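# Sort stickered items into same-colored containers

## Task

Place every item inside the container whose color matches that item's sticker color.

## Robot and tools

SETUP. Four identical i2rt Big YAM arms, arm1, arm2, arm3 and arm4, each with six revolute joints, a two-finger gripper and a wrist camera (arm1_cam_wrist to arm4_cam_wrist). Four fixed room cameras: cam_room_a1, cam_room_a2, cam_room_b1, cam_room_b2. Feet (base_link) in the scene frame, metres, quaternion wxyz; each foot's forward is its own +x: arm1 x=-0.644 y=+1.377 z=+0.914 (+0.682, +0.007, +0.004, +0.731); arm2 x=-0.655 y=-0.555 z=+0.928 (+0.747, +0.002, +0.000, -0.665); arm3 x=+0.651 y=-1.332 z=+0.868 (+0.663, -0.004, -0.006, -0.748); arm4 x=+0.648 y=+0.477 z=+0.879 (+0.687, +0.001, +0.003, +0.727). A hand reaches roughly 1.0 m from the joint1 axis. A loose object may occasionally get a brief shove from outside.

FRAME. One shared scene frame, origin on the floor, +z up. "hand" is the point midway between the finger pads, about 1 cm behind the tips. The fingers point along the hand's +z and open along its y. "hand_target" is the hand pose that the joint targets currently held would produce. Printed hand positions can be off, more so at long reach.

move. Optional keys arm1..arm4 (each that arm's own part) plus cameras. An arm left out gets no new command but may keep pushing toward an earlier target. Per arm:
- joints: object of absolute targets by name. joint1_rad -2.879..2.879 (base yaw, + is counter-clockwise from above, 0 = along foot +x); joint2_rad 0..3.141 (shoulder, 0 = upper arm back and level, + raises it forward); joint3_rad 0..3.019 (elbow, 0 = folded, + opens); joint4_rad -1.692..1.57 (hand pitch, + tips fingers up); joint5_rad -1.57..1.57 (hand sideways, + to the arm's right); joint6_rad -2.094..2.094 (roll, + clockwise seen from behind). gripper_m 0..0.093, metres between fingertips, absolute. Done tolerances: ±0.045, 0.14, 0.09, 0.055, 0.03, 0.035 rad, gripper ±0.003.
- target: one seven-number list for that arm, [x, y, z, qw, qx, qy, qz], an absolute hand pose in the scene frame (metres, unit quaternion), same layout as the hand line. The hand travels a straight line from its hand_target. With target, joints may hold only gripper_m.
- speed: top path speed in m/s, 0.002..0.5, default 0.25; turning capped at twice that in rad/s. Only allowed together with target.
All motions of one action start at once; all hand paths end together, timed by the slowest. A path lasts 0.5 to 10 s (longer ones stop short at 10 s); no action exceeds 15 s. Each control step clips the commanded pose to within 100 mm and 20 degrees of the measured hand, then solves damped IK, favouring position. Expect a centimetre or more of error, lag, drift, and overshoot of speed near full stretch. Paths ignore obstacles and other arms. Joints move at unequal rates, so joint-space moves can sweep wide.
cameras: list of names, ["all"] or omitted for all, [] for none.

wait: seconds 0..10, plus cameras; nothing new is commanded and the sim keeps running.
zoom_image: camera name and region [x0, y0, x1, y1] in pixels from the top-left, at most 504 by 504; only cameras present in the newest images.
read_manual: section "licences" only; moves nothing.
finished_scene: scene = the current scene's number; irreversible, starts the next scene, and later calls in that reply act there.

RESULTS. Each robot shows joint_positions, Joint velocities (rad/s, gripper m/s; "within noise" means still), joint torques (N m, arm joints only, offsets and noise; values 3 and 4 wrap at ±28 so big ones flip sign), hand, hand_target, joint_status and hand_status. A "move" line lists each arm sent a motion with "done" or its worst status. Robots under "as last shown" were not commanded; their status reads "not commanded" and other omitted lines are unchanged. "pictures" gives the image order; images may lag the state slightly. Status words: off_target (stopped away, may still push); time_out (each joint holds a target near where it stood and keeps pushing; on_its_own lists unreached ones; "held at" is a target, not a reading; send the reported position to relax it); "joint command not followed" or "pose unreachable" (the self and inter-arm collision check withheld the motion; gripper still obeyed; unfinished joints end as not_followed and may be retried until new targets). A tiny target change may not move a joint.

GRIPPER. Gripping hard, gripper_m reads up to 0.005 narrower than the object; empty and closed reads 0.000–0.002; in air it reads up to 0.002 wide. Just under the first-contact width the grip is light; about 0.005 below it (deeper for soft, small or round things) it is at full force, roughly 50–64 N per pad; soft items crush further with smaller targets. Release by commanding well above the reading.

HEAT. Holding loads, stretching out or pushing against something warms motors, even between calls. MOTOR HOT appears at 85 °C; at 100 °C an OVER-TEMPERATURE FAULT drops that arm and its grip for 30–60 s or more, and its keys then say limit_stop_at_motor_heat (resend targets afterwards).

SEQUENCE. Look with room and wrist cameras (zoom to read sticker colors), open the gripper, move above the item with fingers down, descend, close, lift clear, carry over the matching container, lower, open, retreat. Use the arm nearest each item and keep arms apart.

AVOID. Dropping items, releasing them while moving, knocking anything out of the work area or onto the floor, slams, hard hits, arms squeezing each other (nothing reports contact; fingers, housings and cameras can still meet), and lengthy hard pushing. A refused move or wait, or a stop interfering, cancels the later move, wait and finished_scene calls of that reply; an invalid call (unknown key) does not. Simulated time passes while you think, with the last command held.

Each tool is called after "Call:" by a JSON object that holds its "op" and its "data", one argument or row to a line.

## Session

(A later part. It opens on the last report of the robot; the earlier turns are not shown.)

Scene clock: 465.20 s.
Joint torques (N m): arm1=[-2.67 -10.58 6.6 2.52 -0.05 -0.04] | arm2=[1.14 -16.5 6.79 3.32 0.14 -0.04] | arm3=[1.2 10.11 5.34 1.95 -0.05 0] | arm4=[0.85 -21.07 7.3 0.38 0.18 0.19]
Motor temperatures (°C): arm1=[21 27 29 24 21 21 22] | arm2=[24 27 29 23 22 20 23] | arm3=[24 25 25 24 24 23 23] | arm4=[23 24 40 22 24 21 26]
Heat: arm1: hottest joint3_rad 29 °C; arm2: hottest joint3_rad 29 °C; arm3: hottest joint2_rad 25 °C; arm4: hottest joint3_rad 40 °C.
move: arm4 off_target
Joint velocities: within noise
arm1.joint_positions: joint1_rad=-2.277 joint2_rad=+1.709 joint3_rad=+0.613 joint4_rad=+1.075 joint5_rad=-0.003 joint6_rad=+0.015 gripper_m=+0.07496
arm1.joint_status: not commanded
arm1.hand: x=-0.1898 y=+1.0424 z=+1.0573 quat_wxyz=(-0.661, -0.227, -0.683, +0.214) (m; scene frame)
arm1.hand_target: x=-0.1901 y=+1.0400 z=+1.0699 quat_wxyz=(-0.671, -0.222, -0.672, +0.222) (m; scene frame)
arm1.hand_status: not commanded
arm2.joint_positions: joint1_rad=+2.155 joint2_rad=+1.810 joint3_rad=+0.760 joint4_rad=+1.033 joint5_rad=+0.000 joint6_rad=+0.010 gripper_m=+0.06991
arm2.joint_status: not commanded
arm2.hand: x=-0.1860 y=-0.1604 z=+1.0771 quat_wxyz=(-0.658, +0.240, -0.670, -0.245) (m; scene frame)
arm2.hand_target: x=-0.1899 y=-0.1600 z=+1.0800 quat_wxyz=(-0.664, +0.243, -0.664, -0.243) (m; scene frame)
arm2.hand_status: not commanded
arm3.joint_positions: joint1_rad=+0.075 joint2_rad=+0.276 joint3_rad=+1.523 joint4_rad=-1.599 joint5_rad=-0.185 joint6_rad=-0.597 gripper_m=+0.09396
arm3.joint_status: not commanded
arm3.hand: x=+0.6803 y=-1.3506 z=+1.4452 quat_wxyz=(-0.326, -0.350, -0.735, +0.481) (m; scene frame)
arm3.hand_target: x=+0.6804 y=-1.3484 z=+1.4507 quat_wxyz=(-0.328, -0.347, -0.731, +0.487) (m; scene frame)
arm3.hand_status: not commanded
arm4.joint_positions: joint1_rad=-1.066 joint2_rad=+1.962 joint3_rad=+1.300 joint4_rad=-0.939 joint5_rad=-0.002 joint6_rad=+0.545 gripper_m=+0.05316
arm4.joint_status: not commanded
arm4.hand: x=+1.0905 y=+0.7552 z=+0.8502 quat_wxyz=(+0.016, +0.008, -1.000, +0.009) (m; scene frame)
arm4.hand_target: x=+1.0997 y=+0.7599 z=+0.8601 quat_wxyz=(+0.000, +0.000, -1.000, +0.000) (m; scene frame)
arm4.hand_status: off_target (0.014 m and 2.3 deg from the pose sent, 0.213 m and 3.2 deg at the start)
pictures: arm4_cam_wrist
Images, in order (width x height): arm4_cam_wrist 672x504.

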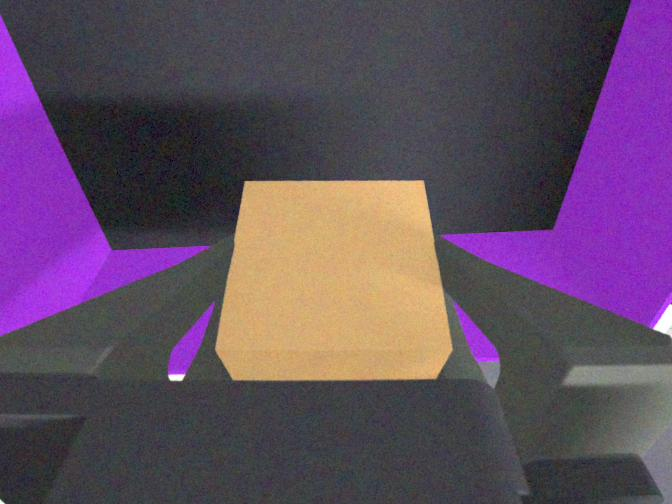

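Call:
{"op": "move", "data": {
  "arm4": {"target": [1.13, 0.765, 0.77, 0, 0, 1, 0], "speed": 0.25},
  "cameras": ["arm4_cam_wrist"]
}}

Call:
{"op": "move", "data": {
  "arm4": {"target": [1.13, 0.765, 0.75, 0, 0, 1, 0], "speed": 0.08},
  "cameras": ["arm4_cam_wrist"]
}}

Scene clock: 474.13 s.
Joint torques (N m): arm1=[-1.96 -10.17 6.71 2.54 -0.03 -0.07] | arm2=[1.2 -16.56 6.79 3.33 0.14 -0.05] | arm3=[1.26 10.05 5.33 1.94 -0.05 0] | arm4=[0.56 -21.36 8.2 0.16 0.22 -0.01]
Motor temperatures (°C): arm1=[21 27 29 24 21 21 22] | arm2=[24 27 29 23 22 20 23] | arm3=[24 25 25 24 24 23 23] | arm4=[23 25 38 22 24 21 26]
Heat: arm1: hottest joint3_rad 29 °C; arm2: hottest joint3_rad 29 °C; arm3: hottest joint2_rad 25 °C; arm4: hottest joint3_rad 38 °C.
move: arm4 off_target
Joint velocities: within noise
arm1, arm2, arm3: as last shown
arm4.joint_positions: joint1_rad=-1.082 joint2_rad=+2.159 joint3_rad=+1.343 joint4_rad=-0.797 joint5_rad=-0.002 joint6_rad=+0.546 gripper_m=+0.05316
arm4.joint_status: not commanded
arm4.hand: x=+1.1090 y=+0.7566 z=+0.7600 quat_wxyz=(+0.021, +0.000, -1.000, +0.012) (m; scene frame)
arm4.hand_target: x=+1.1295 y=+0.7646 z=+0.7706 quat_wxyz=(+0.000, +0.000, -1.000, +0.000) (m; scene frame)
arm4.hand_status: off_target (0.025 m and 2.7 deg from the pose sent, 0.090 m and 2.2 deg at the start)
pictures: arm4_cam_wrist
Images, in order (width x height): arm4_cam_wrist 672x504.

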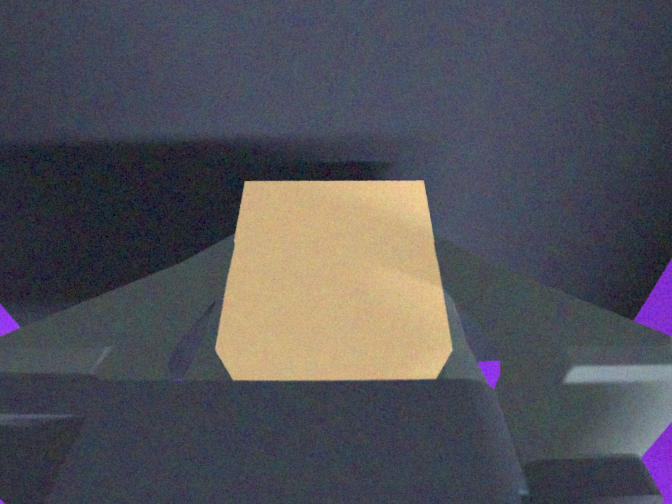

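Scene clock: 475.10 s.
Joint torques (N m): arm1=[-2.08 -10.4 6.43 2.45 -0.03 -0.03] | arm2=[1.2 -16.44 6.82 3.32 0.13 -0.05] | arm3=[1.08 10.11 5.33 1.96 -0.05 -0.01] | arm4=[0.26 -18.73 8.14 0.42 0.17 -0.01]
Motor temperatures (°C): arm1=[21 27 29 24 21 21 22] | arm2=[24 27 29 23 22 20 23] | arm3=[24 25 25 24 24 23 23] | arm4=[23 25 38 22 24 21 26]
Heat: arm1: hottest joint3_rad 29 °C; arm2: hottest joint3_rad 29 °C; arm3: hottest joint2_rad 25 °C; arm4: hottest joint3_rad 38 °C.
move: arm4 off_target
Joint velocities: within noise
arm1, arm2, arm3: as last shown
arm4.joint_positions: joint1_rad=-1.082 joint2_rad=+2.163 joint3_rad=+1.343 joint4_rad=-0.761 joint5_rad=-0.002 joint6_rad=+0.546 gripper_m=+0.05316
arm4.joint_status: not commanded
arm4.hand: x=+1.1155 y=+0.7605 z=+0.7576 quat_wxyz=(+0.007, +0.000, -1.000, +0.004) (m; scene frame)
arm4.hand_target: x=+1.1296 y=+0.7646 z=+0.7504 quat_wxyz=(+0.000, +0.000, -1.000, +0.000) (m; scene frame)
arm4.hand_status: off_target (0.017 m and 0.9 deg from the pose sent, 0.025 m and 2.7 deg at the start)
pictures: arm4_cam_wrist
Images, in order (width x height): arm4_cam_wrist 672x504.

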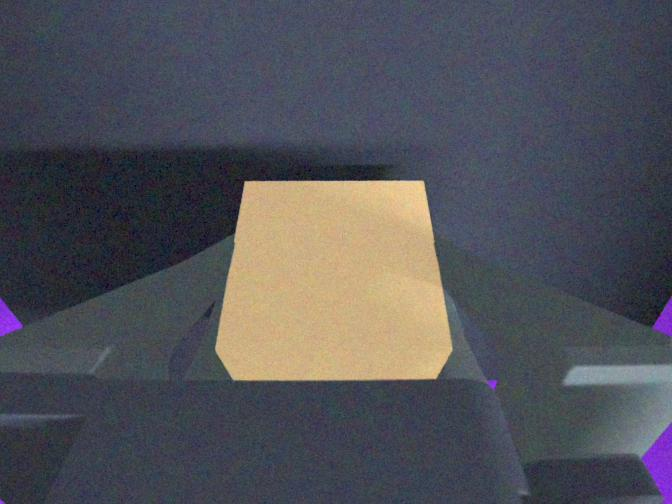

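Call:
{"op": "move", "data": {
  "arm4": {"joints": {"gripper_m": 0.085}},
  "cameras": []
}}

Call:
{"op": "move", "data": {
  "arm4": {"target": [1.10, 0.74, 1.0, 0, 0, 1, 0], "speed": 0.35},
  "cameras": ["arm4_cam_wrist"]
}}

Call:
{"op": "move", "data": {
  "arm4": {"joints": {"joint1_rad": -0.9, "joint2_rad": 0.25, "joint3_rad": 0.85, "joint4_rad": -0.6, "joint5_rad": 0, "joint6_rad": 0}},
  "cameras": []
}}

Call:
{"op": "move", "data": {
  "arm4": {"joints": {"joint1_rad": 2.15, "joint2_rad": 0.25, "joint3_rad": 0.85, "joint4_rad": -0.6, "joint5_rad": 0, "joint6_rad": 0}},
  "cameras": []
}}

Call:
{"op": "move", "data": {
  "arm4": {"joints": {"joint1_rad": 2.15, "joint2_rad": 1.25, "joint3_rad": 0.4, "joint4_rad": 0.7}},
  "cameras": ["arm4_cam_wrist"]
}}

Scene clock: 490.20 s.
Joint torques (N m): arm1=[-2.9 -11.11 6.75 2.52 -0.01 -0.07] | arm2=[1.14 -16.56 6.83 3.33 0.14 -0.06] | arm3=[1.32 10.11 5.37 1.92 -0.05 -0.01] | arm4=[0.03 -18.43 8.31 0.42 0.16 -0.03]
Motor temperatures (°C): arm1=[21 27 29 24 21 21 22] | arm2=[24 27 29 23 22 20 23] | arm3=[24 25 25 24 24 23 23] | arm4=[23 26 37 22 24 21 26]
Heat: arm1: hottest joint3_rad 29 °C; arm2: hottest joint3_rad 29 °C; arm3: hottest joint2_rad 25 °C; arm4: hottest joint3_rad 37 °C.
move: arm4 done
Joint velocities: within noise
arm1, arm2, arm3: as last shown
arm4.joint_positions: joint1_rad=-1.082 joint2_rad=+2.163 joint3_rad=+1.343 joint4_rad=-0.761 joint5_rad=-0.002 joint6_rad=+0.546 gripper_m=+0.08492
arm4.joint_status: all done
arm4.hand: x=+1.1156 y=+0.7606 z=+0.7576 quat_wxyz=(+0.007, +0.000, -1.000, +0.004) (m; scene frame)
arm4.hand_target: x=+1.1296 y=+0.7646 z=+0.7504 quat_wxyz=(+0.000, +0.000, -1.000, +0.000) (m; scene frame)
arm4.hand_status: not commanded
pictures: none
No camera images: "cameras" was empty.

Scene clock: 491.60 s.
Joint torques (N m): arm1=[-2.73 -10.87 6.71 2.51 -0.08 -0.04] | arm2=[1.14 -16.5 6.82 3.34 0.13 -0.05] | arm3=[1.08 10.05 5.38 1.98 -0.04 -0.01] | arm4=[0.21 -17.26 10.14 -0.24 0.19 -0.09]
Motor temperatures (°C): arm1=[21 27 29 24 21 21 22] | arm2=[24 27 29 23 22 20 23] | arm3=[24 25 25 24 24 23 23] | arm4=[23 26 37 22 24 21 26]
Heat: arm1: hottest joint3_rad 29 °C; arm2: hottest joint3_rad 29 °C; arm3: hottest joint2_rad 25 °C; arm4: hottest joint3_rad 37 °C.
move: arm4 off_target
Joint velocities: within noise
arm1, arm2, arm3: as last shown
arm4.joint_positions: joint1_rad=-1.091 joint2_rad=+1.744 joint3_rad=+1.400 joint4_rad=-1.233 joint5_rad=-0.002 joint6_rad=+0.541 gripper_m=+0.08492
arm4.joint_status: not commanded
arm4.hand: x=+1.0890 y=+0.7391 z=+0.9936 quat_wxyz=(+0.005, -0.003, -1.000, +0.002) (m; scene frame)
arm4.hand_target: x=+1.0998 y=+0.7399 z=+1.0001 quat_wxyz=(-0.001, +0.000, -1.000, +0.000) (m; scene frame)
arm4.hand_status: off_target (0.013 m and 0.7 deg from the pose sent, 0.244 m and 0.9 deg at the start)
pictures: arm4_cam_wrist
Images, in order (width x height): arm4_cam_wrist 672x504.

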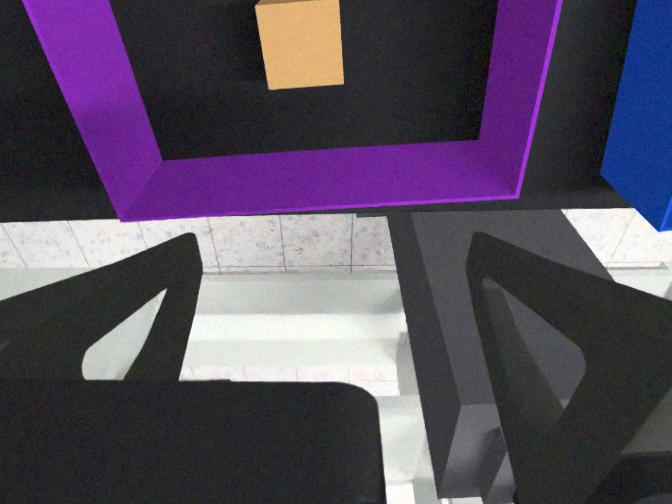

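Scene clock: 493.53 s.
Joint torques (N m): arm1=[-2.37 -10.34 6.48 2.65 -0.02 -0.07] | arm2=[1.2 -16.44 6.79 3.33 0.13 -0.05] | arm3=[1.14 10.11 5.37 1.96 -0.06 -0.02] | arm4=[0.56 3.19 8.25 1.72 0.11 -0.11]
Motor temperatures (°C): arm1=[21 27 29 24 21 21 22] | arm2=[24 27 29 23 22 20 23] | arm3=[24 25 25 24 24 23 23] | arm4=[23 26 37 22 24 21 26]
Heat: arm1: hottest joint3_rad 29 °C; arm2: hottest joint3_rad 29 °C; arm3: hottest joint2_rad 25 °C; arm4: hottest joint3_rad 37 °C.
move: arm4 done
Joint velocities: within noise
arm1, arm2, arm3: as last shown
arm4.joint_positions: joint1_rad=-0.896 joint2_rad=+0.252 joint3_rad=+0.854 joint4_rad=-0.612 joint5_rad=-0.001 joint6_rad=+0.014 gripper_m=+0.08493
arm4.joint_status: all done
arm4.hand: x=+0.8239 y=+0.6344 z=+1.3825 quat_wxyz=(-0.653, +0.250, -0.667, -0.256) (m; scene frame)
arm4.hand_target: x=+0.8247 y=+0.6337 z=+1.3832 quat_wxyz=(-0.659, +0.252, -0.663, -0.251) (m; scene frame)
arm4.hand_status: not commanded
pictures: none
No camera images: "cameras" was empty.

Scene clock: 496.07 s.
Joint torques (N m): arm1=[-2.73 -10.93 6.68 2.48 -0.05 0.01] | arm2=[1.26 -16.44 6.79 3.3 0.14 -0.05] | arm3=[1.26 9.93 5.37 1.95 -0.05 -0.01] | arm4=[1.38 3.78 8.06 1.81 0.11 -0.08]
Motor temperatures (°C): arm1=[21 27 29 24 21 21 22] | arm2=[24 27 29 23 22 20 23] | arm3=[24 25 25 24 24 23 23] | arm4=[23 25 37 22 24 21 26]
Heat: arm1: hottest joint3_rad 29 °C; arm2: hottest joint3_rad 29 °C; arm3: hottest joint2_rad 25 °C; arm4: hottest joint3_rad 37 °C.
move: arm4 done
Joint velocities: within noise
arm1, arm2, arm3: as last shown
arm4.joint_positions: joint1_rad=+2.146 joint2_rad=+0.252 joint3_rad=+0.854 joint4_rad=-0.612 joint5_rad=-0.001 joint6_rad=+0.013 gripper_m=+0.08496
arm4.joint_status: all done
arm4.hand: x=+0.4620 y=+0.3419 z=+1.3852 quat_wxyz=(+0.224, +0.675, +0.216, -0.669) (m; scene frame)
arm4.hand_target: x=+0.4625 y=+0.3412 z=+1.3861 quat_wxyz=(+0.222, +0.670, +0.220, -0.674) (m; scene frame)
arm4.hand_status: not commanded
pictures: none
No camera images: "cameras" was empty.

Scene clock: 497.77 s.
Joint torques (N m): arm1=[-2.43 -11.05 6.52 2.54 -0.04 -0.07] | arm2=[1.2 -16.56 6.82 3.32 0.12 -0.05] | arm3=[1.14 10.17 5.34 1.95 -0.04 0] | arm4=[1.03 -6.65 7.73 2.17 0.1 -0.08]
Motor temperatures (°C): arm1=[21 27 29 24 21 21 22] | arm2=[24 27 29 23 22 20 23] | arm3=[24 25 25 24 24 23 23] | arm4=[23 25 37 22 24 21 26]
Heat: arm1: hottest joint3_rad 29 °C; arm2: hottest joint3_rad 29 °C; arm3: hottest joint2_rad 25 °C; arm4: hottest joint3_rad 37 °C.
move: arm4 done
Joint velocities: within noise
arm1, arm2, arm3: as last shown
arm4.joint_positions: joint1_rad=+2.146 joint2_rad=+1.240 joint3_rad=+0.390 joint4_rad=+0.681 joint5_rad=-0.001 joint6_rad=+0.013 gripper_m=+0.08496
arm4.joint_status: all done
arm4.hand: x=+0.2791 y=+0.2081 z=+1.0640 quat_wxyz=(+0.205, +0.726, +0.232, -0.614) (m; scene frame)
arm4.hand_target: x=+0.2765 y=+0.2039 z=+1.0695 quat_wxyz=(+0.205, +0.718, +0.236, -0.622) (m; scene frame)
arm4.hand_status: not commanded
pictures: arm4_cam_wrist
Images, in order (width x height): arm4_cam_wrist 672x504.

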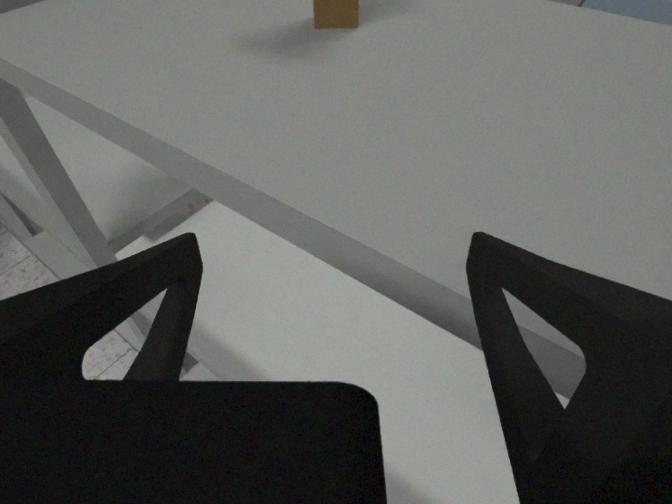

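Call:
{"op": "move", "data": {
  "arm4": {"target": [-0.048, -0.04, 1.052, 0.2082, -0.7457, 0.2713, 0.5722], "speed": 0.3},
  "cameras": ["arm4_cam_wrist"]
}}

Scene clock: 505.00 s.
Joint torques (N m): arm1=[-2.14 -11.11 6.58 2.65 -0.04 -0.1] | arm2=[1.2 -16.56 6.83 3.34 0.12 -0.05] | arm3=[1.26 9.99 5.37 1.96 -0.05 0] | arm4=[0.38 -27.93 12.97 0.4 0.47 0.16]
Motor temperatures (°C): arm1=[21 27 29 24 21 21 22] | arm2=[24 27 29 23 22 20 23] | arm3=[24 25 25 24 24 23 23] | arm4=[23 25 37 22 24 21 25]
Heat: arm1: hottest joint3_rad 29 °C; arm2: hottest joint3_rad 29 °C; arm3: hottest joint2_rad 25 °C; arm4: hottest joint3_rad 37 °C.
move: arm4 off_target
Joint velocities: within noise
arm1.joint_positions: joint1_rad=-2.277 joint2_rad=+1.709 joint3_rad=+0.613 joint4_rad=+1.075 joint5_rad=-0.003 joint6_rad=+0.015 gripper_m=+0.07496
arm1.joint_status: not commanded
arm1.hand: x=-0.1898 y=+1.0424 z=+1.0573 quat_wxyz=(-0.661, -0.227, -0.683, +0.214) (m; scene frame)
arm1.hand_target: x=-0.1901 y=+1.0400 z=+1.0699 quat_wxyz=(-0.671, -0.222, -0.672, +0.222) (m; scene frame)
arm1.hand_status: not commanded
arm2.joint_positions: joint1_rad=+2.155 joint2_rad=+1.810 joint3_rad=+0.760 joint4_rad=+1.033 joint5_rad=+0.000 joint6_rad=+0.010 gripper_m=+0.06991
arm2.joint_status: not commanded
arm2.hand: x=-0.1860 y=-0.1604 z=+1.0771 quat_wxyz=(-0.658, +0.240, -0.670, -0.245) (m; scene frame)
arm2.hand_target: x=-0.1899 y=-0.1600 z=+1.0800 quat_wxyz=(-0.664, +0.243, -0.664, -0.243) (m; scene frame)
arm2.hand_status: not commanded
arm3.joint_positions: joint1_rad=+0.075 joint2_rad=+0.276 joint3_rad=+1.523 joint4_rad=-1.599 joint5_rad=-0.185 joint6_rad=-0.597 gripper_m=+0.09396
arm3.joint_status: not commanded
arm3.hand: x=+0.6803 y=-1.3506 z=+1.4452 quat_wxyz=(-0.326, -0.350, -0.735, +0.481) (m; scene frame)
arm3.hand_target: x=+0.6804 y=-1.3484 z=+1.4507 quat_wxyz=(-0.328, -0.347, -0.731, +0.487) (m; scene frame)
arm3.hand_status: not commanded
arm4.joint_positions: joint1_rad=+2.352 joint2_rad=+2.731 joint3_rad=+2.871 joint4_rad=-1.045 joint5_rad=+1.316 joint6_rad=+0.895 gripper_m=+0.08497
arm4.joint_status: not commanded
arm4.hand: x=-0.0421 y=-0.0395 z=+1.0647 quat_wxyz=(-0.175, +0.740, -0.223, -0.609) (m; scene frame)
arm4.hand_target: x=-0.0468 y=-0.0387 z=+1.0518 quat_wxyz=(-0.171, +0.739, -0.230, -0.609) (m; scene frame)
arm4.hand_status: off_target (0.014 m and 7.9 deg from the pose sent, 0.411 m and 76.2 deg at the start)
pictures: arm4_cam_wrist
Images, in order (width x height): arm4_cam_wrist 672x504.

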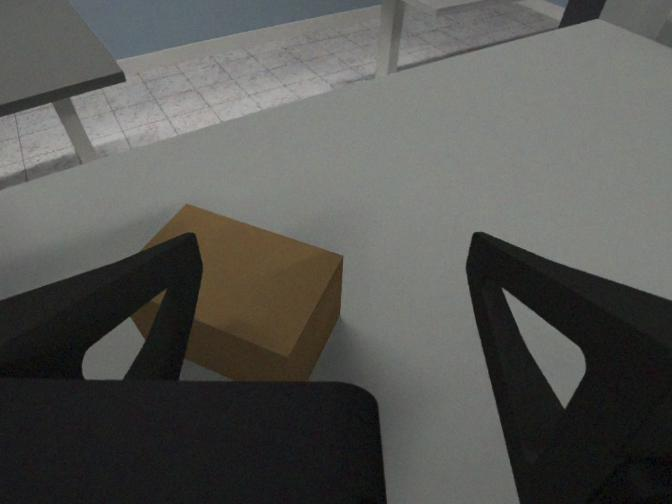

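Call:
{"op": "move", "data": {
  "arm4": {"target": [-0.03, -0.0487, 1.17, 0.171, -0.739, 0.230, 0.609], "speed": 0.2},
  "cameras": ["arm4_cam_wrist", "arm2_cam_wrist"]
}}

Scene clock: 512.27 s.
Joint torques (N m): arm1=[-2.26 -10.23 6.65 2.47 0.01 -0.09] | arm2=[1.2 -16.56 6.8 3.34 0.13 -0.05] | arm3=[1.14 10.05 5.33 1.96 -0.05 -0.01] | arm4=[0.79 -29.8 11.89 1.39 0.56 -0.08]
Motor temperatures (°C): arm1=[21 27 29 24 21 21 22] | arm2=[24 27 29 23 22 20 23] | arm3=[24 25 25 24 24 23 23] | arm4=[23 26 38 22 24 21 25]
Heat: arm1: hottest joint3_rad 29 °C; arm2: hottest joint3_rad 29 °C; arm3: hottest joint2_rad 25 °C; arm4: hottest joint3_rad 38 °C.
move: arm4 off_target
Joint velocities: within noise
arm1, arm2, arm3: as last shown
arm4.joint_positions: joint1_rad=+2.364 joint2_rad=+2.632 joint3_rad=+2.889 joint4_rad=-1.015 joint5_rad=+1.316 joint6_rad=+0.741 gripper_m=+0.08497
arm4.joint_status: not commanded
arm4.hand: x=-0.0311 y=-0.0423 z=+1.1565 quat_wxyz=(-0.168, +0.738, -0.204, -0.622) (m; scene frame)
arm4.hand_target: x=-0.0287 y=-0.0475 z=+1.1695 quat_wxyz=(-0.154, +0.733, -0.210, -0.629) (m; scene frame)
arm4.hand_status: off_target (0.015 m and 3.4 deg from the pose sent, 0.106 m and 0.9 deg at the start; a joint's target at an end of its range on 39 of 50 steps)
pictures: arm2_cam_wrist, arm4_cam_wrist
Images, in order (width x height): arm2_cam_wrist 672x504, arm4_cam_wrist 672x504.

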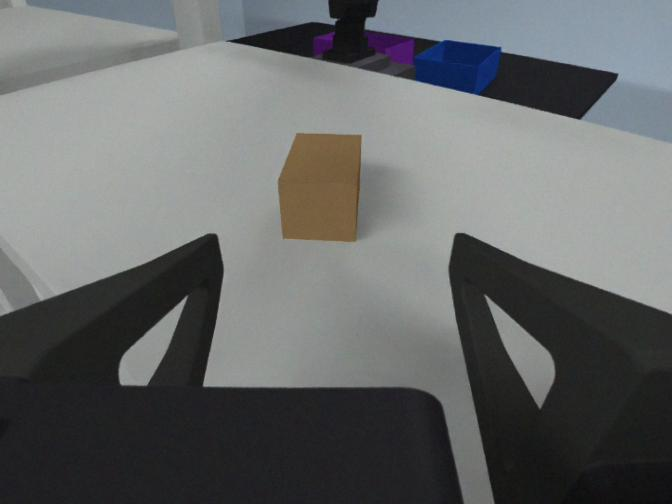

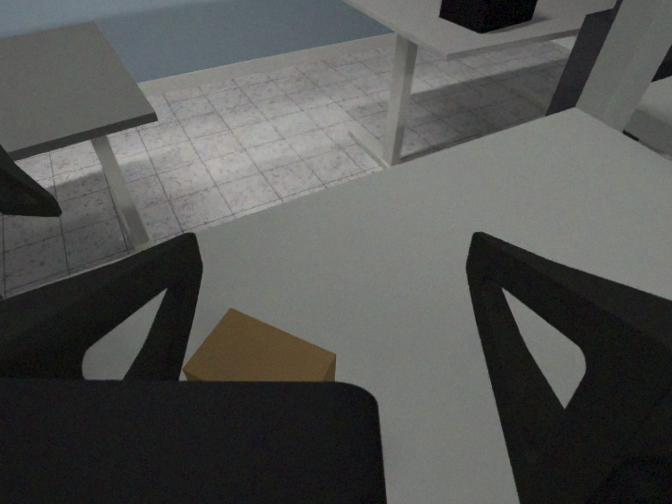

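Call:
{"op": "move", "data": {
  "arm4": {"target": [0.24, 0.05, 1.2, 0.171, -0.739, 0.230, 0.609], "speed": 0.3},
  "cameras": []
}}

Call:
{"op": "move", "data": {
  "arm4": {"joints": {"joint1_rad": 2.15, "joint2_rad": 1.25, "joint3_rad": 0.4, "joint4_rad": 0.6, "joint5_rad": 0, "joint6_rad": 0}},
  "cameras": ["arm4_cam_wrist"]
}}

Call:
{"op": "move", "data": {
  "arm4": {"target": [0.12, 0.10, 1.1, 0.2082, 0.7457, 0.2713, -0.5722], "speed": 0.3},
  "cameras": ["arm4_cam_wrist"]
}}

Scene clock: 519.23 s.
Joint torques (N m): arm1=[-2.14 -10.52 6.74 2.55 -0.07 -0.01] | arm2=[1.26 -16.56 6.78 3.33 0.13 -0.05] | arm3=[1.32 9.88 5.35 1.98 -0.05 0] | arm4=[0.91 -30.1 9.46 1.1 0.55 -0.03]
Motor temperatures (°C): arm1=[21 27 29 24 21 21 22] | arm2=[24 27 29 23 22 20 23] | arm3=[24 25 25 24 24 23 23] | arm4=[23 28 39 22 25 21 25]
Heat: arm1: hottest joint3_rad 29 °C; arm2: hottest joint3_rad 29 °C; arm3: hottest joint2_rad 25 °C; arm4: hottest joint3_rad 39 °C.
move: arm4 not_followed
Joint velocities: within noise
arm1, arm2, arm3: as last shown
arm4.joint_positions: joint1_rad=+2.368 joint2_rad=+2.613 joint3_rad=+2.855 joint4_rad=-1.074 joint5_rad=+1.336 joint6_rad=+0.786 gripper_m=+0.08497
arm4.joint_status: not commanded
arm4.on_its_own: joint4_rad is held at -1.062, not at its first target -0.998; joint6_rad is held at +0.781, not at its first target +0.726
arm4.hand: x=-0.0233 y=-0.0375 z=+1.1541 quat_wxyz=(-0.185, +0.738, -0.200, -0.617) (m; scene frame)
arm4.hand_target: x=-0.0246 y=-0.0386 z=+1.1549 quat_wxyz=(-0.181, +0.737, -0.203, -0.619) (m; scene frame)
arm4.hand_status: not_followed (0.281 m and 3.9 deg from the pose sent, 0.290 m and 3.4 deg at the start; pose on its path clipped on 35 of 47 steps)
pictures: none
pose unreachable (arm4 arm): on one or more control steps of this call this arm could not follow its commanded pose, so it was not sent that pose on those steps. On the call's last step it was still not sent that pose. It may still have moved: this result reports where it is.
cause: moving toward the commanded pose would bring two parts of the arm too close to each other (its wrist (the part past joint 4) and its wrist camera).
No camera images: "cameras" was empty.

Scene clock: 521.47 s.
Joint torques (N m): arm1=[-2.55 -10.7 6.58 2.58 -0.07 -0.06] | arm2=[1.26 -16.5 6.8 3.33 0.14 -0.05] | arm3=[1.2 10.17 5.37 1.94 -0.04 0] | arm4=[0.21 -8.64 7.13 1.89 -0.04 -0.08]
Motor temperatures (°C): arm1=[21 27 29 24 21 21 22] | arm2=[24 27 29 23 22 20 23] | arm3=[24 25 25 24 24 23 23] | arm4=[23 28 39 22 25 21 25]
Heat: arm1: hottest joint3_rad 29 °C; arm2: hottest joint3_rad 29 °C; arm3: hottest joint2_rad 25 °C; arm4: hottest joint3_rad 39 °C.
move: arm4 done
Joint velocities: within noise
arm1, arm2, arm3: as last shown
arm4.joint_positions: joint1_rad=+2.159 joint2_rad=+1.260 joint3_rad=+0.397 joint4_rad=+0.590 joint5_rad=+0.003 joint6_rad=+0.014 gripper_m=+0.08498
arm4.joint_status: all done
arm4.hand: x=+0.2835 y=+0.2048 z=+1.0372 quat_wxyz=(+0.195, +0.756, +0.246, -0.575) (m; scene frame)
arm4.hand_target: x=+0.2804 y=+0.2067 z=+1.0452 quat_wxyz=(+0.192, +0.748, +0.246, -0.585) (m; scene frame)
arm4.hand_status: not commanded
pictures: arm4_cam_wrist
Images, in order (width x height): arm4_cam_wrist 672x504.

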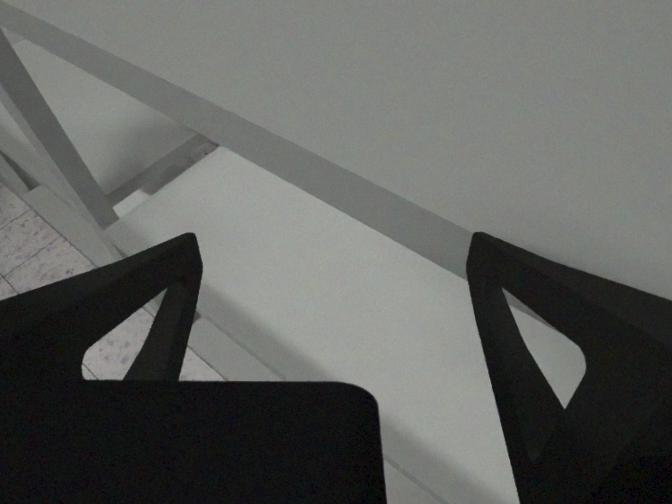

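Scene clock: 522.80 s.
Joint torques (N m): arm1=[-2.37 -10.7 6.65 2.67 -0.04 -0.08] | arm2=[1.26 -16.56 6.8 3.33 0.13 -0.05] | arm3=[1.26 10.11 5.33 1.96 -0.05 0] | arm4=[0.5 -13.57 10.67 0.88 -0.06 -0.11]
Motor temperatures (°C): arm1=[21 27 29 24 21 21 22] | arm2=[24 27 29 23 22 20 23] | arm3=[24 25 25 24 24 23 23] | arm4=[23 28 39 22 25 21 25]
Heat: arm1: hottest joint3_rad 29 °C; arm2: hottest joint3_rad 29 °C; arm3: hottest joint2_rad 25 °C; arm4: hottest joint3_rad 39 °C.
move: arm4 off_target
Joint velocities: within noise
arm1, arm2, arm3: as last shown
arm4.joint_positions: joint1_rad=+2.118 joint2_rad=+1.587 joint3_rad=+0.943 joint4_rad=+0.371 joint5_rad=-0.096 joint6_rad=-0.013 gripper_m=+0.08498
arm4.joint_status: not commanded
arm4.hand: x=+0.1331 y=+0.1032 z=+1.0956 quat_wxyz=(+0.213, +0.748, +0.268, -0.569) (m; scene frame)
arm4.hand_target: x=+0.1204 y=+0.1005 z=+1.1000 quat_wxyz=(+0.208, +0.745, +0.271, -0.572) (m; scene frame)
arm4.hand_status: off_target (0.014 m and 0.8 deg from the pose sent, 0.204 m and 3.5 deg at the start)
pictures: arm4_cam_wrist
Images, in order (width x height): arm4_cam_wrist 672x504.

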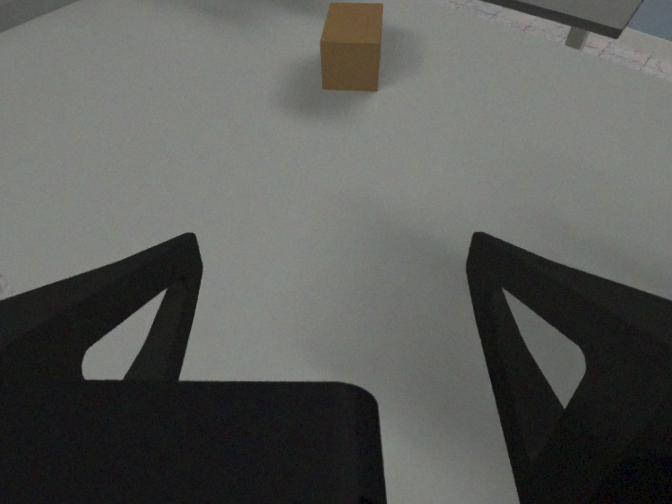

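Call:
{"op": "move", "data": {
  "arm4": {"target": [-0.07, -0.055, 1.045, 0.2082, 0.7457, 0.2713, -0.5722], "speed": 0.25},
  "cameras": ["arm4_cam_wrist"]
}}

Call:
{"op": "move", "data": {
  "arm4": {"joints": {"gripper_m": 0.036}},
  "cameras": ["arm4_cam_wrist"]
}}

Scene clock: 540.90 s.
Joint torques (N m): arm1=[-1.96 -10.46 6.58 2.54 -0.04 -0.01] | arm2=[1.2 -16.44 6.8 3.32 0.14 -0.05] | arm3=[1.14 10.11 5.38 1.94 -0.04 0] | arm4=[1.44 -23.94 12.89 1.16 0.21 -0.02]
Motor temperatures (°C): arm1=[21 27 29 24 21 21 22] | arm2=[23 27 29 23 22 20 23] | arm3=[24 25 25 24 24 23 23] | arm4=[23 26 40 22 24 21 25]
Heat: arm1: hottest joint3_rad 29 °C; arm2: hottest joint3_rad 29 °C; arm3: hottest joint2_rad 25 °C; arm4: hottest joint3_rad 40 °C.
move: arm4 off_target
Joint velocities: within noise
arm1, arm2, arm3: as last shown
arm4.joint_positions: joint1_rad=+2.132 joint2_rad=+2.209 joint3_rad=+1.751 joint4_rad=+0.177 joint5_rad=-0.073 joint6_rad=-0.013 gripper_m=+0.08498
arm4.joint_status: not commanded
arm4.hand: x=-0.0624 y=-0.0417 z=+1.0414 quat_wxyz=(+0.207, +0.751, +0.268, -0.567) (m; scene frame)
arm4.hand_target: x=-0.0689 y=-0.0541 z=+1.0448 quat_wxyz=(+0.208, +0.746, +0.271, -0.572) (m; scene frame)
arm4.hand_status: off_target (0.016 m and 0.9 deg from the pose sent, 0.262 m and 0.8 deg at the start)
pictures: arm4_cam_wrist
Images, in order (width x height): arm4_cam_wrist 672x504.

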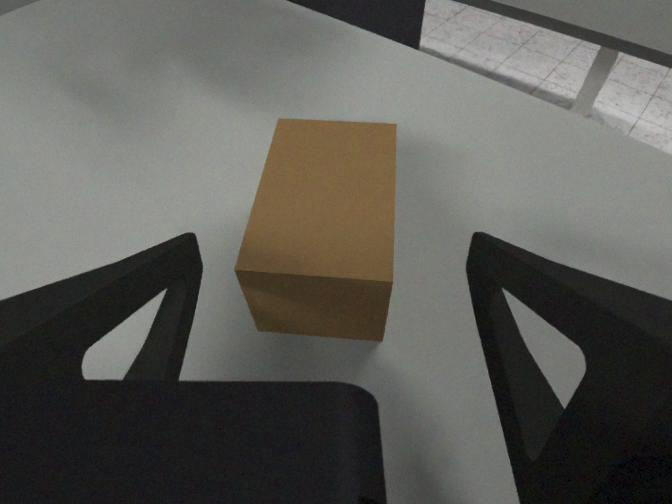

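Scene clock: 541.50 s.
Joint torques (N m): arm1=[-2.08 -10.99 6.76 2.45 -0.05 -0.05] | arm2=[1.14 -16.56 6.83 3.33 0.14 -0.05] | arm3=[1.26 9.99 5.39 1.98 -0.06 -0.01] | arm4=[1.38 -24.12 12.71 1.1 0.18 0.01]
Motor temperatures (°C): arm1=[21 27 29 24 21 21 22] | arm2=[23 27 29 23 22 20 23] | arm3=[24 25 25 24 24 23 23] | arm4=[23 26 40 22 24 21 25]
Heat: arm1: hottest joint3_rad 29 °C; arm2: hottest joint3_rad 29 °C; arm3: hottest joint2_rad 25 °C; arm4: hottest joint3_rad 40 °C.
move: arm4 off_target
Joint velocities: within noise
arm1, arm2, arm3: as last shown
arm4.joint_positions: joint1_rad=+2.132 joint2_rad=+2.209 joint3_rad=+1.751 joint4_rad=+0.177 joint5_rad=-0.073 joint6_rad=-0.013 gripper_m=+0.04316
arm4.joint_status: gripper_m off_target (ended at +0.04318, target +0.03600)
arm4.hand: x=-0.0622 y=-0.0419 z=+1.0414 quat_wxyz=(+0.207, +0.751, +0.268, -0.567) (m; scene frame)
arm4.hand_target: x=-0.0688 y=-0.0542 z=+1.0448 quat_wxyz=(+0.208, +0.746, +0.271, -0.572) (m; scene frame)
arm4.hand_status: not commanded
pictures: arm4_cam_wrist
Images, in order (width x height): arm4_cam_wrist 672x504.

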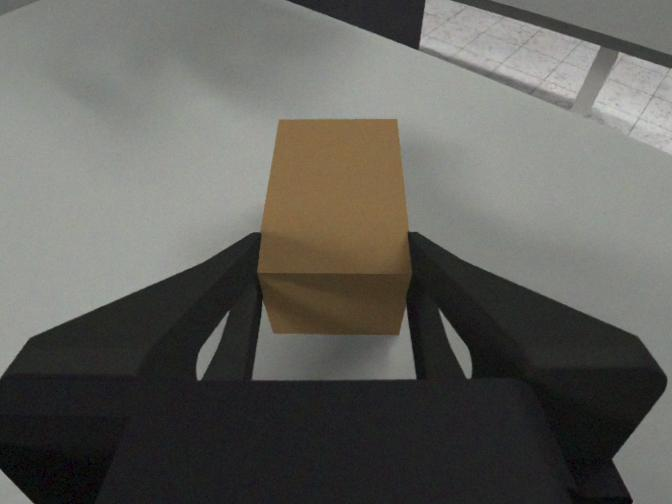

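Call:
{"op": "move", "data": {
  "arm4": {"target": [0.0, 0.02, 1.12, 0.2082, 0.7457, 0.2713, -0.5722], "speed": 0.4},
  "cameras": []
}}

Call:
{"op": "move", "data": {
  "arm4": {"target": [0.28, 0.21, 1.18, 0.2082, 0.7457, 0.2713, -0.5722], "speed": 0.5},
  "cameras": []
}}

Call:
{"op": "move", "data": {
  "arm4": {"joints": {"joint2_rad": 0.25, "joint3_rad": 0.85, "joint4_rad": -0.6, "joint5_rad": 0, "joint6_rad": 0}},
  "cameras": []
}}

Call:
{"op": "move", "data": {
  "arm4": {"joints": {"joint1_rad": -1.86, "joint2_rad": 1.3, "joint3_rad": 1.4, "joint4_rad": -1.65, "joint5_rad": 0, "joint6_rad": 0}},
  "cameras": ["arm4_cam_wrist"]
}}

Call:
{"op": "move", "data": {
  "arm4": {"target": [1.11, 0.37, 0.88, 0, 0, 1, 0], "speed": 0.4},
  "cameras": ["arm4_cam_wrist"]
}}

Scene clock: 553.40 s.
Joint torques (N m): arm1=[-2.08 -10.93 6.68 2.62 -0.08 -0.03] | arm2=[1.2 -16.5 6.8 3.34 0.13 -0.06] | arm3=[1.26 9.99 5.34 1.98 -0.05 -0.01] | arm4=[0.26 -21.36 9.16 1.4 -0.08 -0.1]
Motor temperatures (°C): arm1=[21 27 29 24 21 21 22] | arm2=[23 27 29 23 22 20 23] | arm3=[24 25 25 24 24 23 23] | arm4=[23 27 43 22 24 21 26]
Heat: arm1: hottest joint3_rad 29 °C; arm2: hottest joint3_rad 29 °C; arm3: hottest joint2_rad 25 °C; arm4: hottest joint3_rad 43 °C.
move: arm4 off_target
Joint velocities: within noise
arm1, arm2, arm3: as last shown
arm4.joint_positions: joint1_rad=+2.113 joint2_rad=+1.895 joint3_rad=+1.470 joint4_rad=+0.177 joint5_rad=-0.097 joint6_rad=-0.014 gripper_m=+0.04317
arm4.joint_status: not commanded
arm4.hand: x=+0.0033 y=+0.0184 z=+1.1337 quat_wxyz=(+0.214, +0.741, +0.265, -0.578) (m; scene frame)
arm4.hand_target: x=+0.0003 y=+0.0202 z=+1.1200 quat_wxyz=(+0.208, +0.746, +0.271, -0.572) (m; scene frame)
arm4.hand_status: off_target (0.014 m and 1.3 deg from the pose sent, 0.118 m and 0.9 deg at the start)
pictures: none
No camera images: "cameras" was empty.

Scene clock: 554.93 s.
Joint torques (N m): arm1=[-1.73 -10.34 6.72 2.44 -0.03 -0.08] | arm2=[1.2 -16.56 6.82 3.33 0.15 -0.05] | arm3=[1.32 9.93 5.38 1.99 -0.05 -0.01] | arm4=[0.32 -4.6 9.4 1.21 -0.04 -0.08]
Motor temperatures (°C): arm1=[21 27 29 24 21 21 22] | arm2=[23 27 29 23 22 20 23] | arm3=[24 25 25 24 24 23 23] | arm4=[23 27 42 22 24 21 26]
Heat: arm1: hottest joint3_rad 29 °C; arm2: hottest joint3_rad 29 °C; arm3: hottest joint2_rad 25 °C; arm4: hottest joint3_rad 42 °C.
move: arm4 done
Joint velocities: within noise
arm1.joint_positions: joint1_rad=-2.277 joint2_rad=+1.709 joint3_rad=+0.613 joint4_rad=+1.075 joint5_rad=-0.003 joint6_rad=+0.015 gripper_m=+0.07496
arm1.joint_status: not commanded
arm1.hand: x=-0.1898 y=+1.0424 z=+1.0573 quat_wxyz=(-0.661, -0.227, -0.683, +0.214) (m; scene frame)
arm1.hand_target: x=-0.1901 y=+1.0400 z=+1.0699 quat_wxyz=(-0.671, -0.222, -0.672, +0.222) (m; scene frame)
arm1.hand_status: not commanded
arm2.joint_positions: joint1_rad=+2.155 joint2_rad=+1.810 joint3_rad=+0.760 joint4_rad=+1.033 joint5_rad=+0.000 joint6_rad=+0.010 gripper_m=+0.06991
arm2.joint_status: not commanded
arm2.hand: x=-0.1860 y=-0.1604 z=+1.0771 quat_wxyz=(-0.658, +0.240, -0.670, -0.245) (m; scene frame)
arm2.hand_target: x=-0.1899 y=-0.1600 z=+1.0800 quat_wxyz=(-0.664, +0.243, -0.664, -0.243) (m; scene frame)
arm2.hand_status: not commanded
arm3.joint_positions: joint1_rad=+0.075 joint2_rad=+0.276 joint3_rad=+1.523 joint4_rad=-1.599 joint5_rad=-0.185 joint6_rad=-0.597 gripper_m=+0.09396
arm3.joint_status: not commanded
arm3.hand: x=+0.6803 y=-1.3506 z=+1.4452 quat_wxyz=(-0.326, -0.350, -0.735, +0.481) (m; scene frame)
arm3.hand_target: x=+0.6804 y=-1.3484 z=+1.4507 quat_wxyz=(-0.328, -0.347, -0.731, +0.487) (m; scene frame)
arm3.hand_status: not commanded
arm4.joint_positions: joint1_rad=+2.113 joint2_rad=+0.934 joint3_rad=+0.643 joint4_rad=+0.042 joint5_rad=-0.101 joint6_rad=-0.014 gripper_m=+0.04317
arm4.joint_status: not commanded
arm4.hand: x=+0.2830 y=+0.2083 z=+1.1872 quat_wxyz=(+0.215, +0.741, +0.267, -0.578) (m; scene frame)
arm4.hand_target: x=+0.2801 y=+0.2101 z=+1.1799 quat_wxyz=(+0.208, +0.746, +0.271, -0.572) (m; scene frame)
arm4.hand_status: done (0.008 m and 1.3 deg from the pose sent, 0.340 m and 1.3 deg at the start)
pictures: none
No camera images: "cameras" was empty.

Scene clock: 556.27 s.
Joint torques (N m): arm1=[-2.37 -10.29 6.63 2.62 -0.03 0.01] | arm2=[1.14 -16.56 6.78 3.32 0.14 -0.04] | arm3=[1.32 10.11 5.38 1.92 -0.05 -0.02] | arm4=[0.03 3.19 9.88 1.25 0.21 0.15]
Motor temperatures (°C): arm1=[21 27 29 24 21 21 22] | arm2=[23 27 29 23 22 20 23] | arm3=[24 25 25 24 24 23 23] | arm4=[23 27 42 22 24 21 26]
Heat: arm1: hottest joint3_rad 29 °C; arm2: hottest joint3_rad 29 °C; arm3: hottest joint2_rad 25 °C; arm4: hottest joint3_rad 42 °C.
move: arm4 done
Joint velocities: within noise
arm1, arm2, arm3: as last shown
arm4.joint_positions: joint1_rad=+2.112 joint2_rad=+0.254 joint3_rad=+0.830 joint4_rad=-0.591 joint5_rad=-0.003 joint6_rad=-0.011 gripper_m=+0.04318
arm4.joint_status: all done
arm4.hand: x=+0.4528 y=+0.3446 z=+1.3760 quat_wxyz=(+0.205, +0.678, +0.214, -0.673) (m; scene frame)
arm4.hand_target: x=+0.4565 y=+0.3498 z=+1.3862 quat_wxyz=(+0.206, +0.675, +0.205, -0.678) (m; scene frame)
arm4.hand_status: not commanded
pictures: none
No camera images: "cameras" was empty.

Scene clock: 559.40 s.
Joint torques (N m): arm1=[-2.43 -10.81 6.65 2.55 -0.02 -0.04] | arm2=[1.14 -16.44 6.8 3.32 0.14 -0.04] | arm3=[1.2 10.05 5.38 1.95 -0.05 -0.01] | arm4=[0.97 -12.63 10.78 -0.57 0.07 0.11]
Motor temperatures (°C): arm1=[21 27 29 24 21 21 22] | arm2=[23 27 29 23 22 20 23] | arm3=[24 25 25 24 24 23 23] | arm4=[23 26 42 22 24 21 26]
Heat: arm1: hottest joint3_rad 29 °C; arm2: hottest joint3_rad 29 °C; arm3: hottest joint2_rad 25 °C; arm4: hottest joint3_rad 42 °C.
move: arm4 done
Joint velocities: within noise
arm1, arm2, arm3: as last shown
arm4.joint_positions: joint1_rad=-1.863 joint2_rad=+1.316 joint3_rad=+1.366 joint4_rad=-1.639 joint5_rad=+0.000 joint6_rad=-0.011 gripper_m=+0.04322
arm4.joint_status: all done
arm4.hand: x=+1.0079 y=+0.3916 z=+1.1653 quat_wxyz=(+0.011, -0.112, -0.994, +0.001) (m; scene frame)
arm4.hand_target: x=+1.0104 y=+0.3924 z=+1.1837 quat_wxyz=(-0.008, -0.116, -0.993, +0.003) (m; scene frame)
arm4.hand_status: not commanded
pictures: arm4_cam_wrist
Images, in order (width x height): arm4_cam_wrist 672x504.

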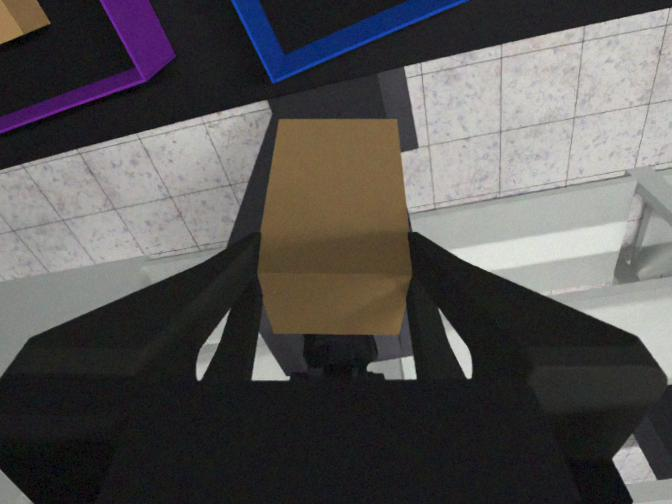

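Scene clock: 560.97 s.
Joint torques (N m): arm1=[-2.55 -10.7 6.61 2.41 -0.01 -0.07] | arm2=[1.26 -16.56 6.82 3.34 0.14 -0.04] | arm3=[1.38 10.05 5.39 1.98 -0.05 0] | arm4=[1.38 -17.2 7.35 0.21 -0.07 -0.08]
Motor temperatures (°C): arm1=[21 27 29 24 21 21 22] | arm2=[23 27 29 23 22 20 23] | arm3=[24 25 25 24 24 23 23] | arm4=[23 26 41 22 24 21 26]
Heat: arm1: hottest joint3_rad 29 °C; arm2: hottest joint3_rad 29 °C; arm3: hottest joint2_rad 25 °C; arm4: hottest joint3_rad 41 °C.
move: arm4 off_target
Joint velocities: within noise
arm1, arm2, arm3: as last shown
arm4.joint_positions: joint1_rad=-1.863 joint2_rad=+1.802 joint3_rad=+1.118 joint4_rad=-0.913 joint5_rad=-0.001 joint6_rad=-0.214 gripper_m=+0.04322
arm4.joint_status: not commanded
arm4.hand: x=+1.0995 y=+0.3684 z=+0.8741 quat_wxyz=(+0.014, -0.011, -1.000, -0.002) (m; scene frame)
arm4.hand_target: x=+1.1099 y=+0.3701 z=+0.8801 quat_wxyz=(+0.000, +0.000, -1.000, +0.000) (m; scene frame)
arm4.hand_status: off_target (0.012 m and 2.1 deg from the pose sent, 0.304 m and 13.0 deg at the start)
pictures: arm4_cam_wrist
Images, in order (width x height): arm4_cam_wrist 672x504.

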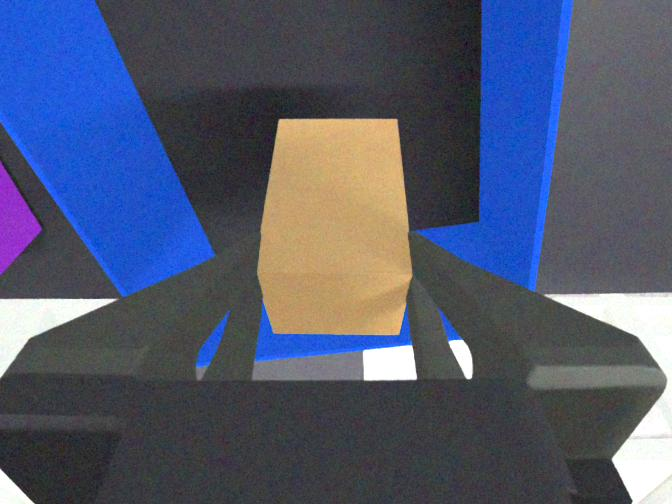

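Call:
{"op": "move", "data": {
  "arm4": {"target": [1.15, 0.37, 0.80, 0, 0, 1, 0], "speed": 0.3},
  "cameras": []
}}

Call:
{"op": "move", "data": {
  "arm4": {"target": [1.15, 0.37, 0.775, 0, 0, 1, 0], "speed": 0.06},
  "cameras": ["arm4_cam_wrist"]
}}

Scene clock: 567.63 s.
Joint torques (N m): arm1=[-2.08 -10.64 6.56 2.55 -0.04 -0.04] | arm2=[1.08 -16.56 6.82 3.33 0.14 -0.05] | arm3=[1.38 9.88 5.37 1.94 -0.05 -0.01] | arm4=[1.08 -18.02 7.71 0.25 -0.05 0.09]
Motor temperatures (°C): arm1=[21 27 29 24 21 21 22] | arm2=[23 27 29 23 22 20 23] | arm3=[24 25 25 24 24 23 23] | arm4=[23 26 40 22 24 21 26]
Heat: arm1: hottest joint3_rad 29 °C; arm2: hottest joint3_rad 29 °C; arm3: hottest joint2_rad 25 °C; arm4: hottest joint3_rad 40 °C.
move: arm4 off_target
Joint velocities: within noise
arm1, arm2, arm3: as last shown
arm4.joint_positions: joint1_rad=-1.845 joint2_rad=+2.004 joint3_rad=+1.186 joint4_rad=-0.776 joint5_rad=-0.002 joint6_rad=-0.215 gripper_m=+0.04322
arm4.joint_status: not commanded
arm4.hand: x=+1.1335 y=+0.3696 z=+0.7983 quat_wxyz=(+0.013, -0.001, -1.000, -0.002) (m; scene frame)
arm4.hand_target: x=+1.1496 y=+0.3702 z=+0.8004 quat_wxyz=(+0.000, +0.000, -1.000, +0.000) (m; scene frame)
arm4.hand_status: off_target (0.017 m and 1.6 deg from the pose sent, 0.090 m and 2.1 deg at the start)
pictures: none
No camera images: "cameras" was empty.

Scene clock: 568.60 s.
Joint torques (N m): arm1=[-2.2 -10.23 6.54 2.52 -0.06 -0.09] | arm2=[1.26 -16.5 6.83 3.34 0.14 -0.05] | arm3=[1.2 9.93 5.35 1.95 -0.05 -0.01] | arm4=[1.67 -14.56 7.23 0.98 -0.02 0.09]
Motor temperatures (°C): arm1=[21 27 29 24 21 21 22] | arm2=[23 27 29 23 22 20 23] | arm3=[24 25 25 24 24 23 23] | arm4=[23 26 40 22 24 21 26]
Heat: arm1: hottest joint3_rad 29 °C; arm2: hottest joint3_rad 29 °C; arm3: hottest joint2_rad 25 °C; arm4: hottest joint3_rad 40 °C.
move: arm4 off_target
Joint velocities: within noise
arm1, arm2, arm3: as last shown
arm4.joint_positions: joint1_rad=-1.845 joint2_rad=+2.007 joint3_rad=+1.186 joint4_rad=-0.739 joint5_rad=-0.002 joint6_rad=-0.215 gripper_m=+0.04322
arm4.joint_status: not commanded
arm4.hand: x=+1.1417 y=+0.3679 z=+0.7968 quat_wxyz=(-0.003, -0.001, -1.000, +0.002) (m; scene frame)
arm4.hand_target: x=+1.1487 y=+0.3703 z=+0.7756 quat_wxyz=(+0.000, +0.000, -1.000, +0.000) (m; scene frame)
arm4.hand_status: off_target (0.023 m and 0.4 deg from the pose sent, 0.029 m and 1.6 deg at the start)
pictures: arm4_cam_wrist
Images, in order (width x height): arm4_cam_wrist 672x504.

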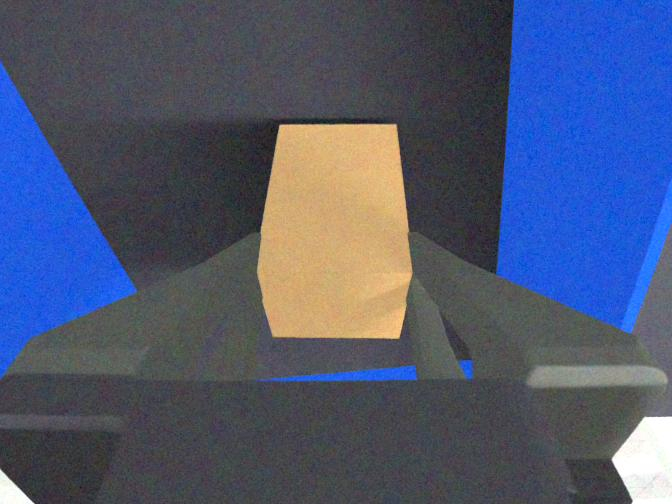

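Call:
{"op": "move", "data": {
  "arm4": {"joints": {"gripper_m": 0.075}},
  "cameras": ["arm4_cam_wrist"]
}}

Call:
{"op": "move", "data": {
  "arm4": {"target": [1.11, 0.37, 1.0, 0, 0, 1, 0], "speed": 0.35},
  "cameras": ["arm4_cam_wrist"]
}}

Scene clock: 573.67 s.
Joint torques (N m): arm1=[-2.32 -10.81 6.43 2.3 -0.06 -0.06] | arm2=[1.2 -16.5 6.83 3.34 0.13 -0.05] | arm3=[1.14 9.99 5.35 1.96 -0.05 -0.02] | arm4=[1.08 -17.38 6.99 0.29 -0.04 0.11]
Motor temperatures (°C): arm1=[21 27 29 24 21 21 21] | arm2=[23 27 29 23 22 20 23] | arm3=[24 25 25 24 24 23 23] | arm4=[23 26 39 22 24 21 26]
Heat: arm1: hottest joint3_rad 29 °C; arm2: hottest joint3_rad 29 °C; arm3: hottest joint2_rad 25 °C; arm4: hottest joint3_rad 39 °C.
move: arm4 done
Joint velocities: within noise
arm1, arm2, arm3: as last shown
arm4.joint_positions: joint1_rad=-1.845 joint2_rad=+2.039 joint3_rad=+1.186 joint4_rad=-0.725 joint5_rad=-0.002 joint6_rad=-0.215 gripper_m=+0.07492
arm4.joint_status: all done
arm4.hand: x=+1.1380 y=+0.3686 z=+0.7813 quat_wxyz=(+0.006, -0.001, -1.000, +0.000) (m; scene frame)
arm4.hand_target: x=+1.1487 y=+0.3702 z=+0.7756 quat_wxyz=(+0.000, +0.000, -1.000, +0.000) (m; scene frame)
arm4.hand_status: not commanded
pictures: arm4_cam_wrist
Images, in order (width x height): arm4_cam_wrist 672x504.

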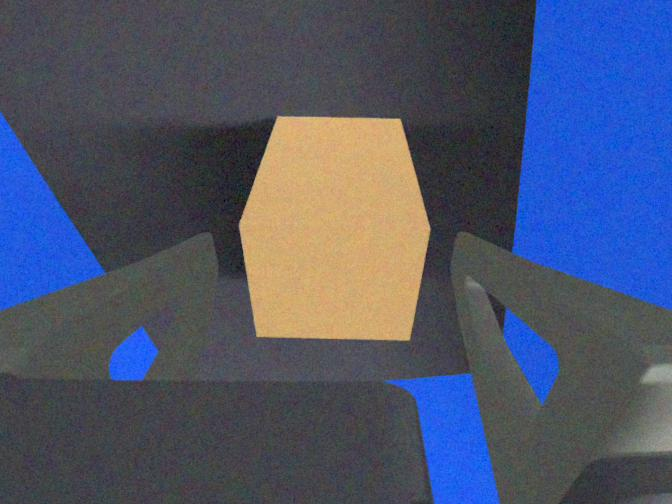

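Scene clock: 575.00 s.
Joint torques (N m): arm1=[-2.61 -10.64 6.63 2.51 -0.08 -0.03] | arm2=[1.14 -16.5 6.8 3.34 0.14 -0.05] | arm3=[1.32 10.05 5.35 1.94 -0.04 -0.01] | arm4=[0.09 -14.68 10.11 -0.28 -0.01 -0.1]
Motor temperatures (°C): arm1=[21 27 29 24 21 21 21] | arm2=[23 27 29 23 22 20 23] | arm3=[24 25 25 24 24 23 23] | arm4=[23 26 39 22 24 21 26]
Heat: arm1: hottest joint3_rad 29 °C; arm2: hottest joint3_rad 29 °C; arm3: hottest joint2_rad 25 °C; arm4: hottest joint3_rad 39 °C.
move: arm4 off_target
Joint velocities: within noise
arm1, arm2, arm3: as last shown
arm4.joint_positions: joint1_rad=-1.848 joint2_rad=+1.627 joint3_rad=+1.244 joint4_rad=-1.195 joint5_rad=-0.002 joint6_rad=-0.216 gripper_m=+0.07492
arm4.joint_status: not commanded
arm4.hand: x=+1.1008 y=+0.3760 z=+0.9937 quat_wxyz=(+0.005, -0.003, -1.000, +0.000) (m; scene frame)
arm4.hand_target: x=+1.1097 y=+0.3701 z=+1.0000 quat_wxyz=(+0.000, +0.000, -1.000, +0.000) (m; scene frame)
arm4.hand_status: off_target (0.013 m and 0.7 deg from the pose sent, 0.220 m and 0.7 deg at the start)
pictures: arm4_cam_wrist
Images, in order (width x height): arm4_cam_wrist 672x504.

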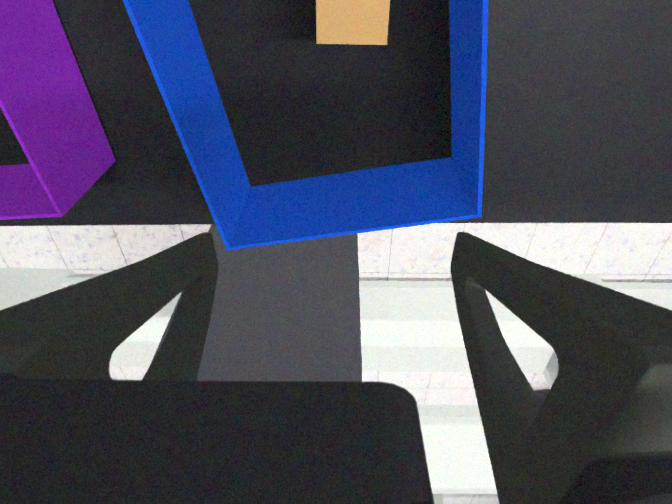

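Call:
{"op": "finished_scene", "data": {
  "scene": 1
}}

The scene is finished: the task was done.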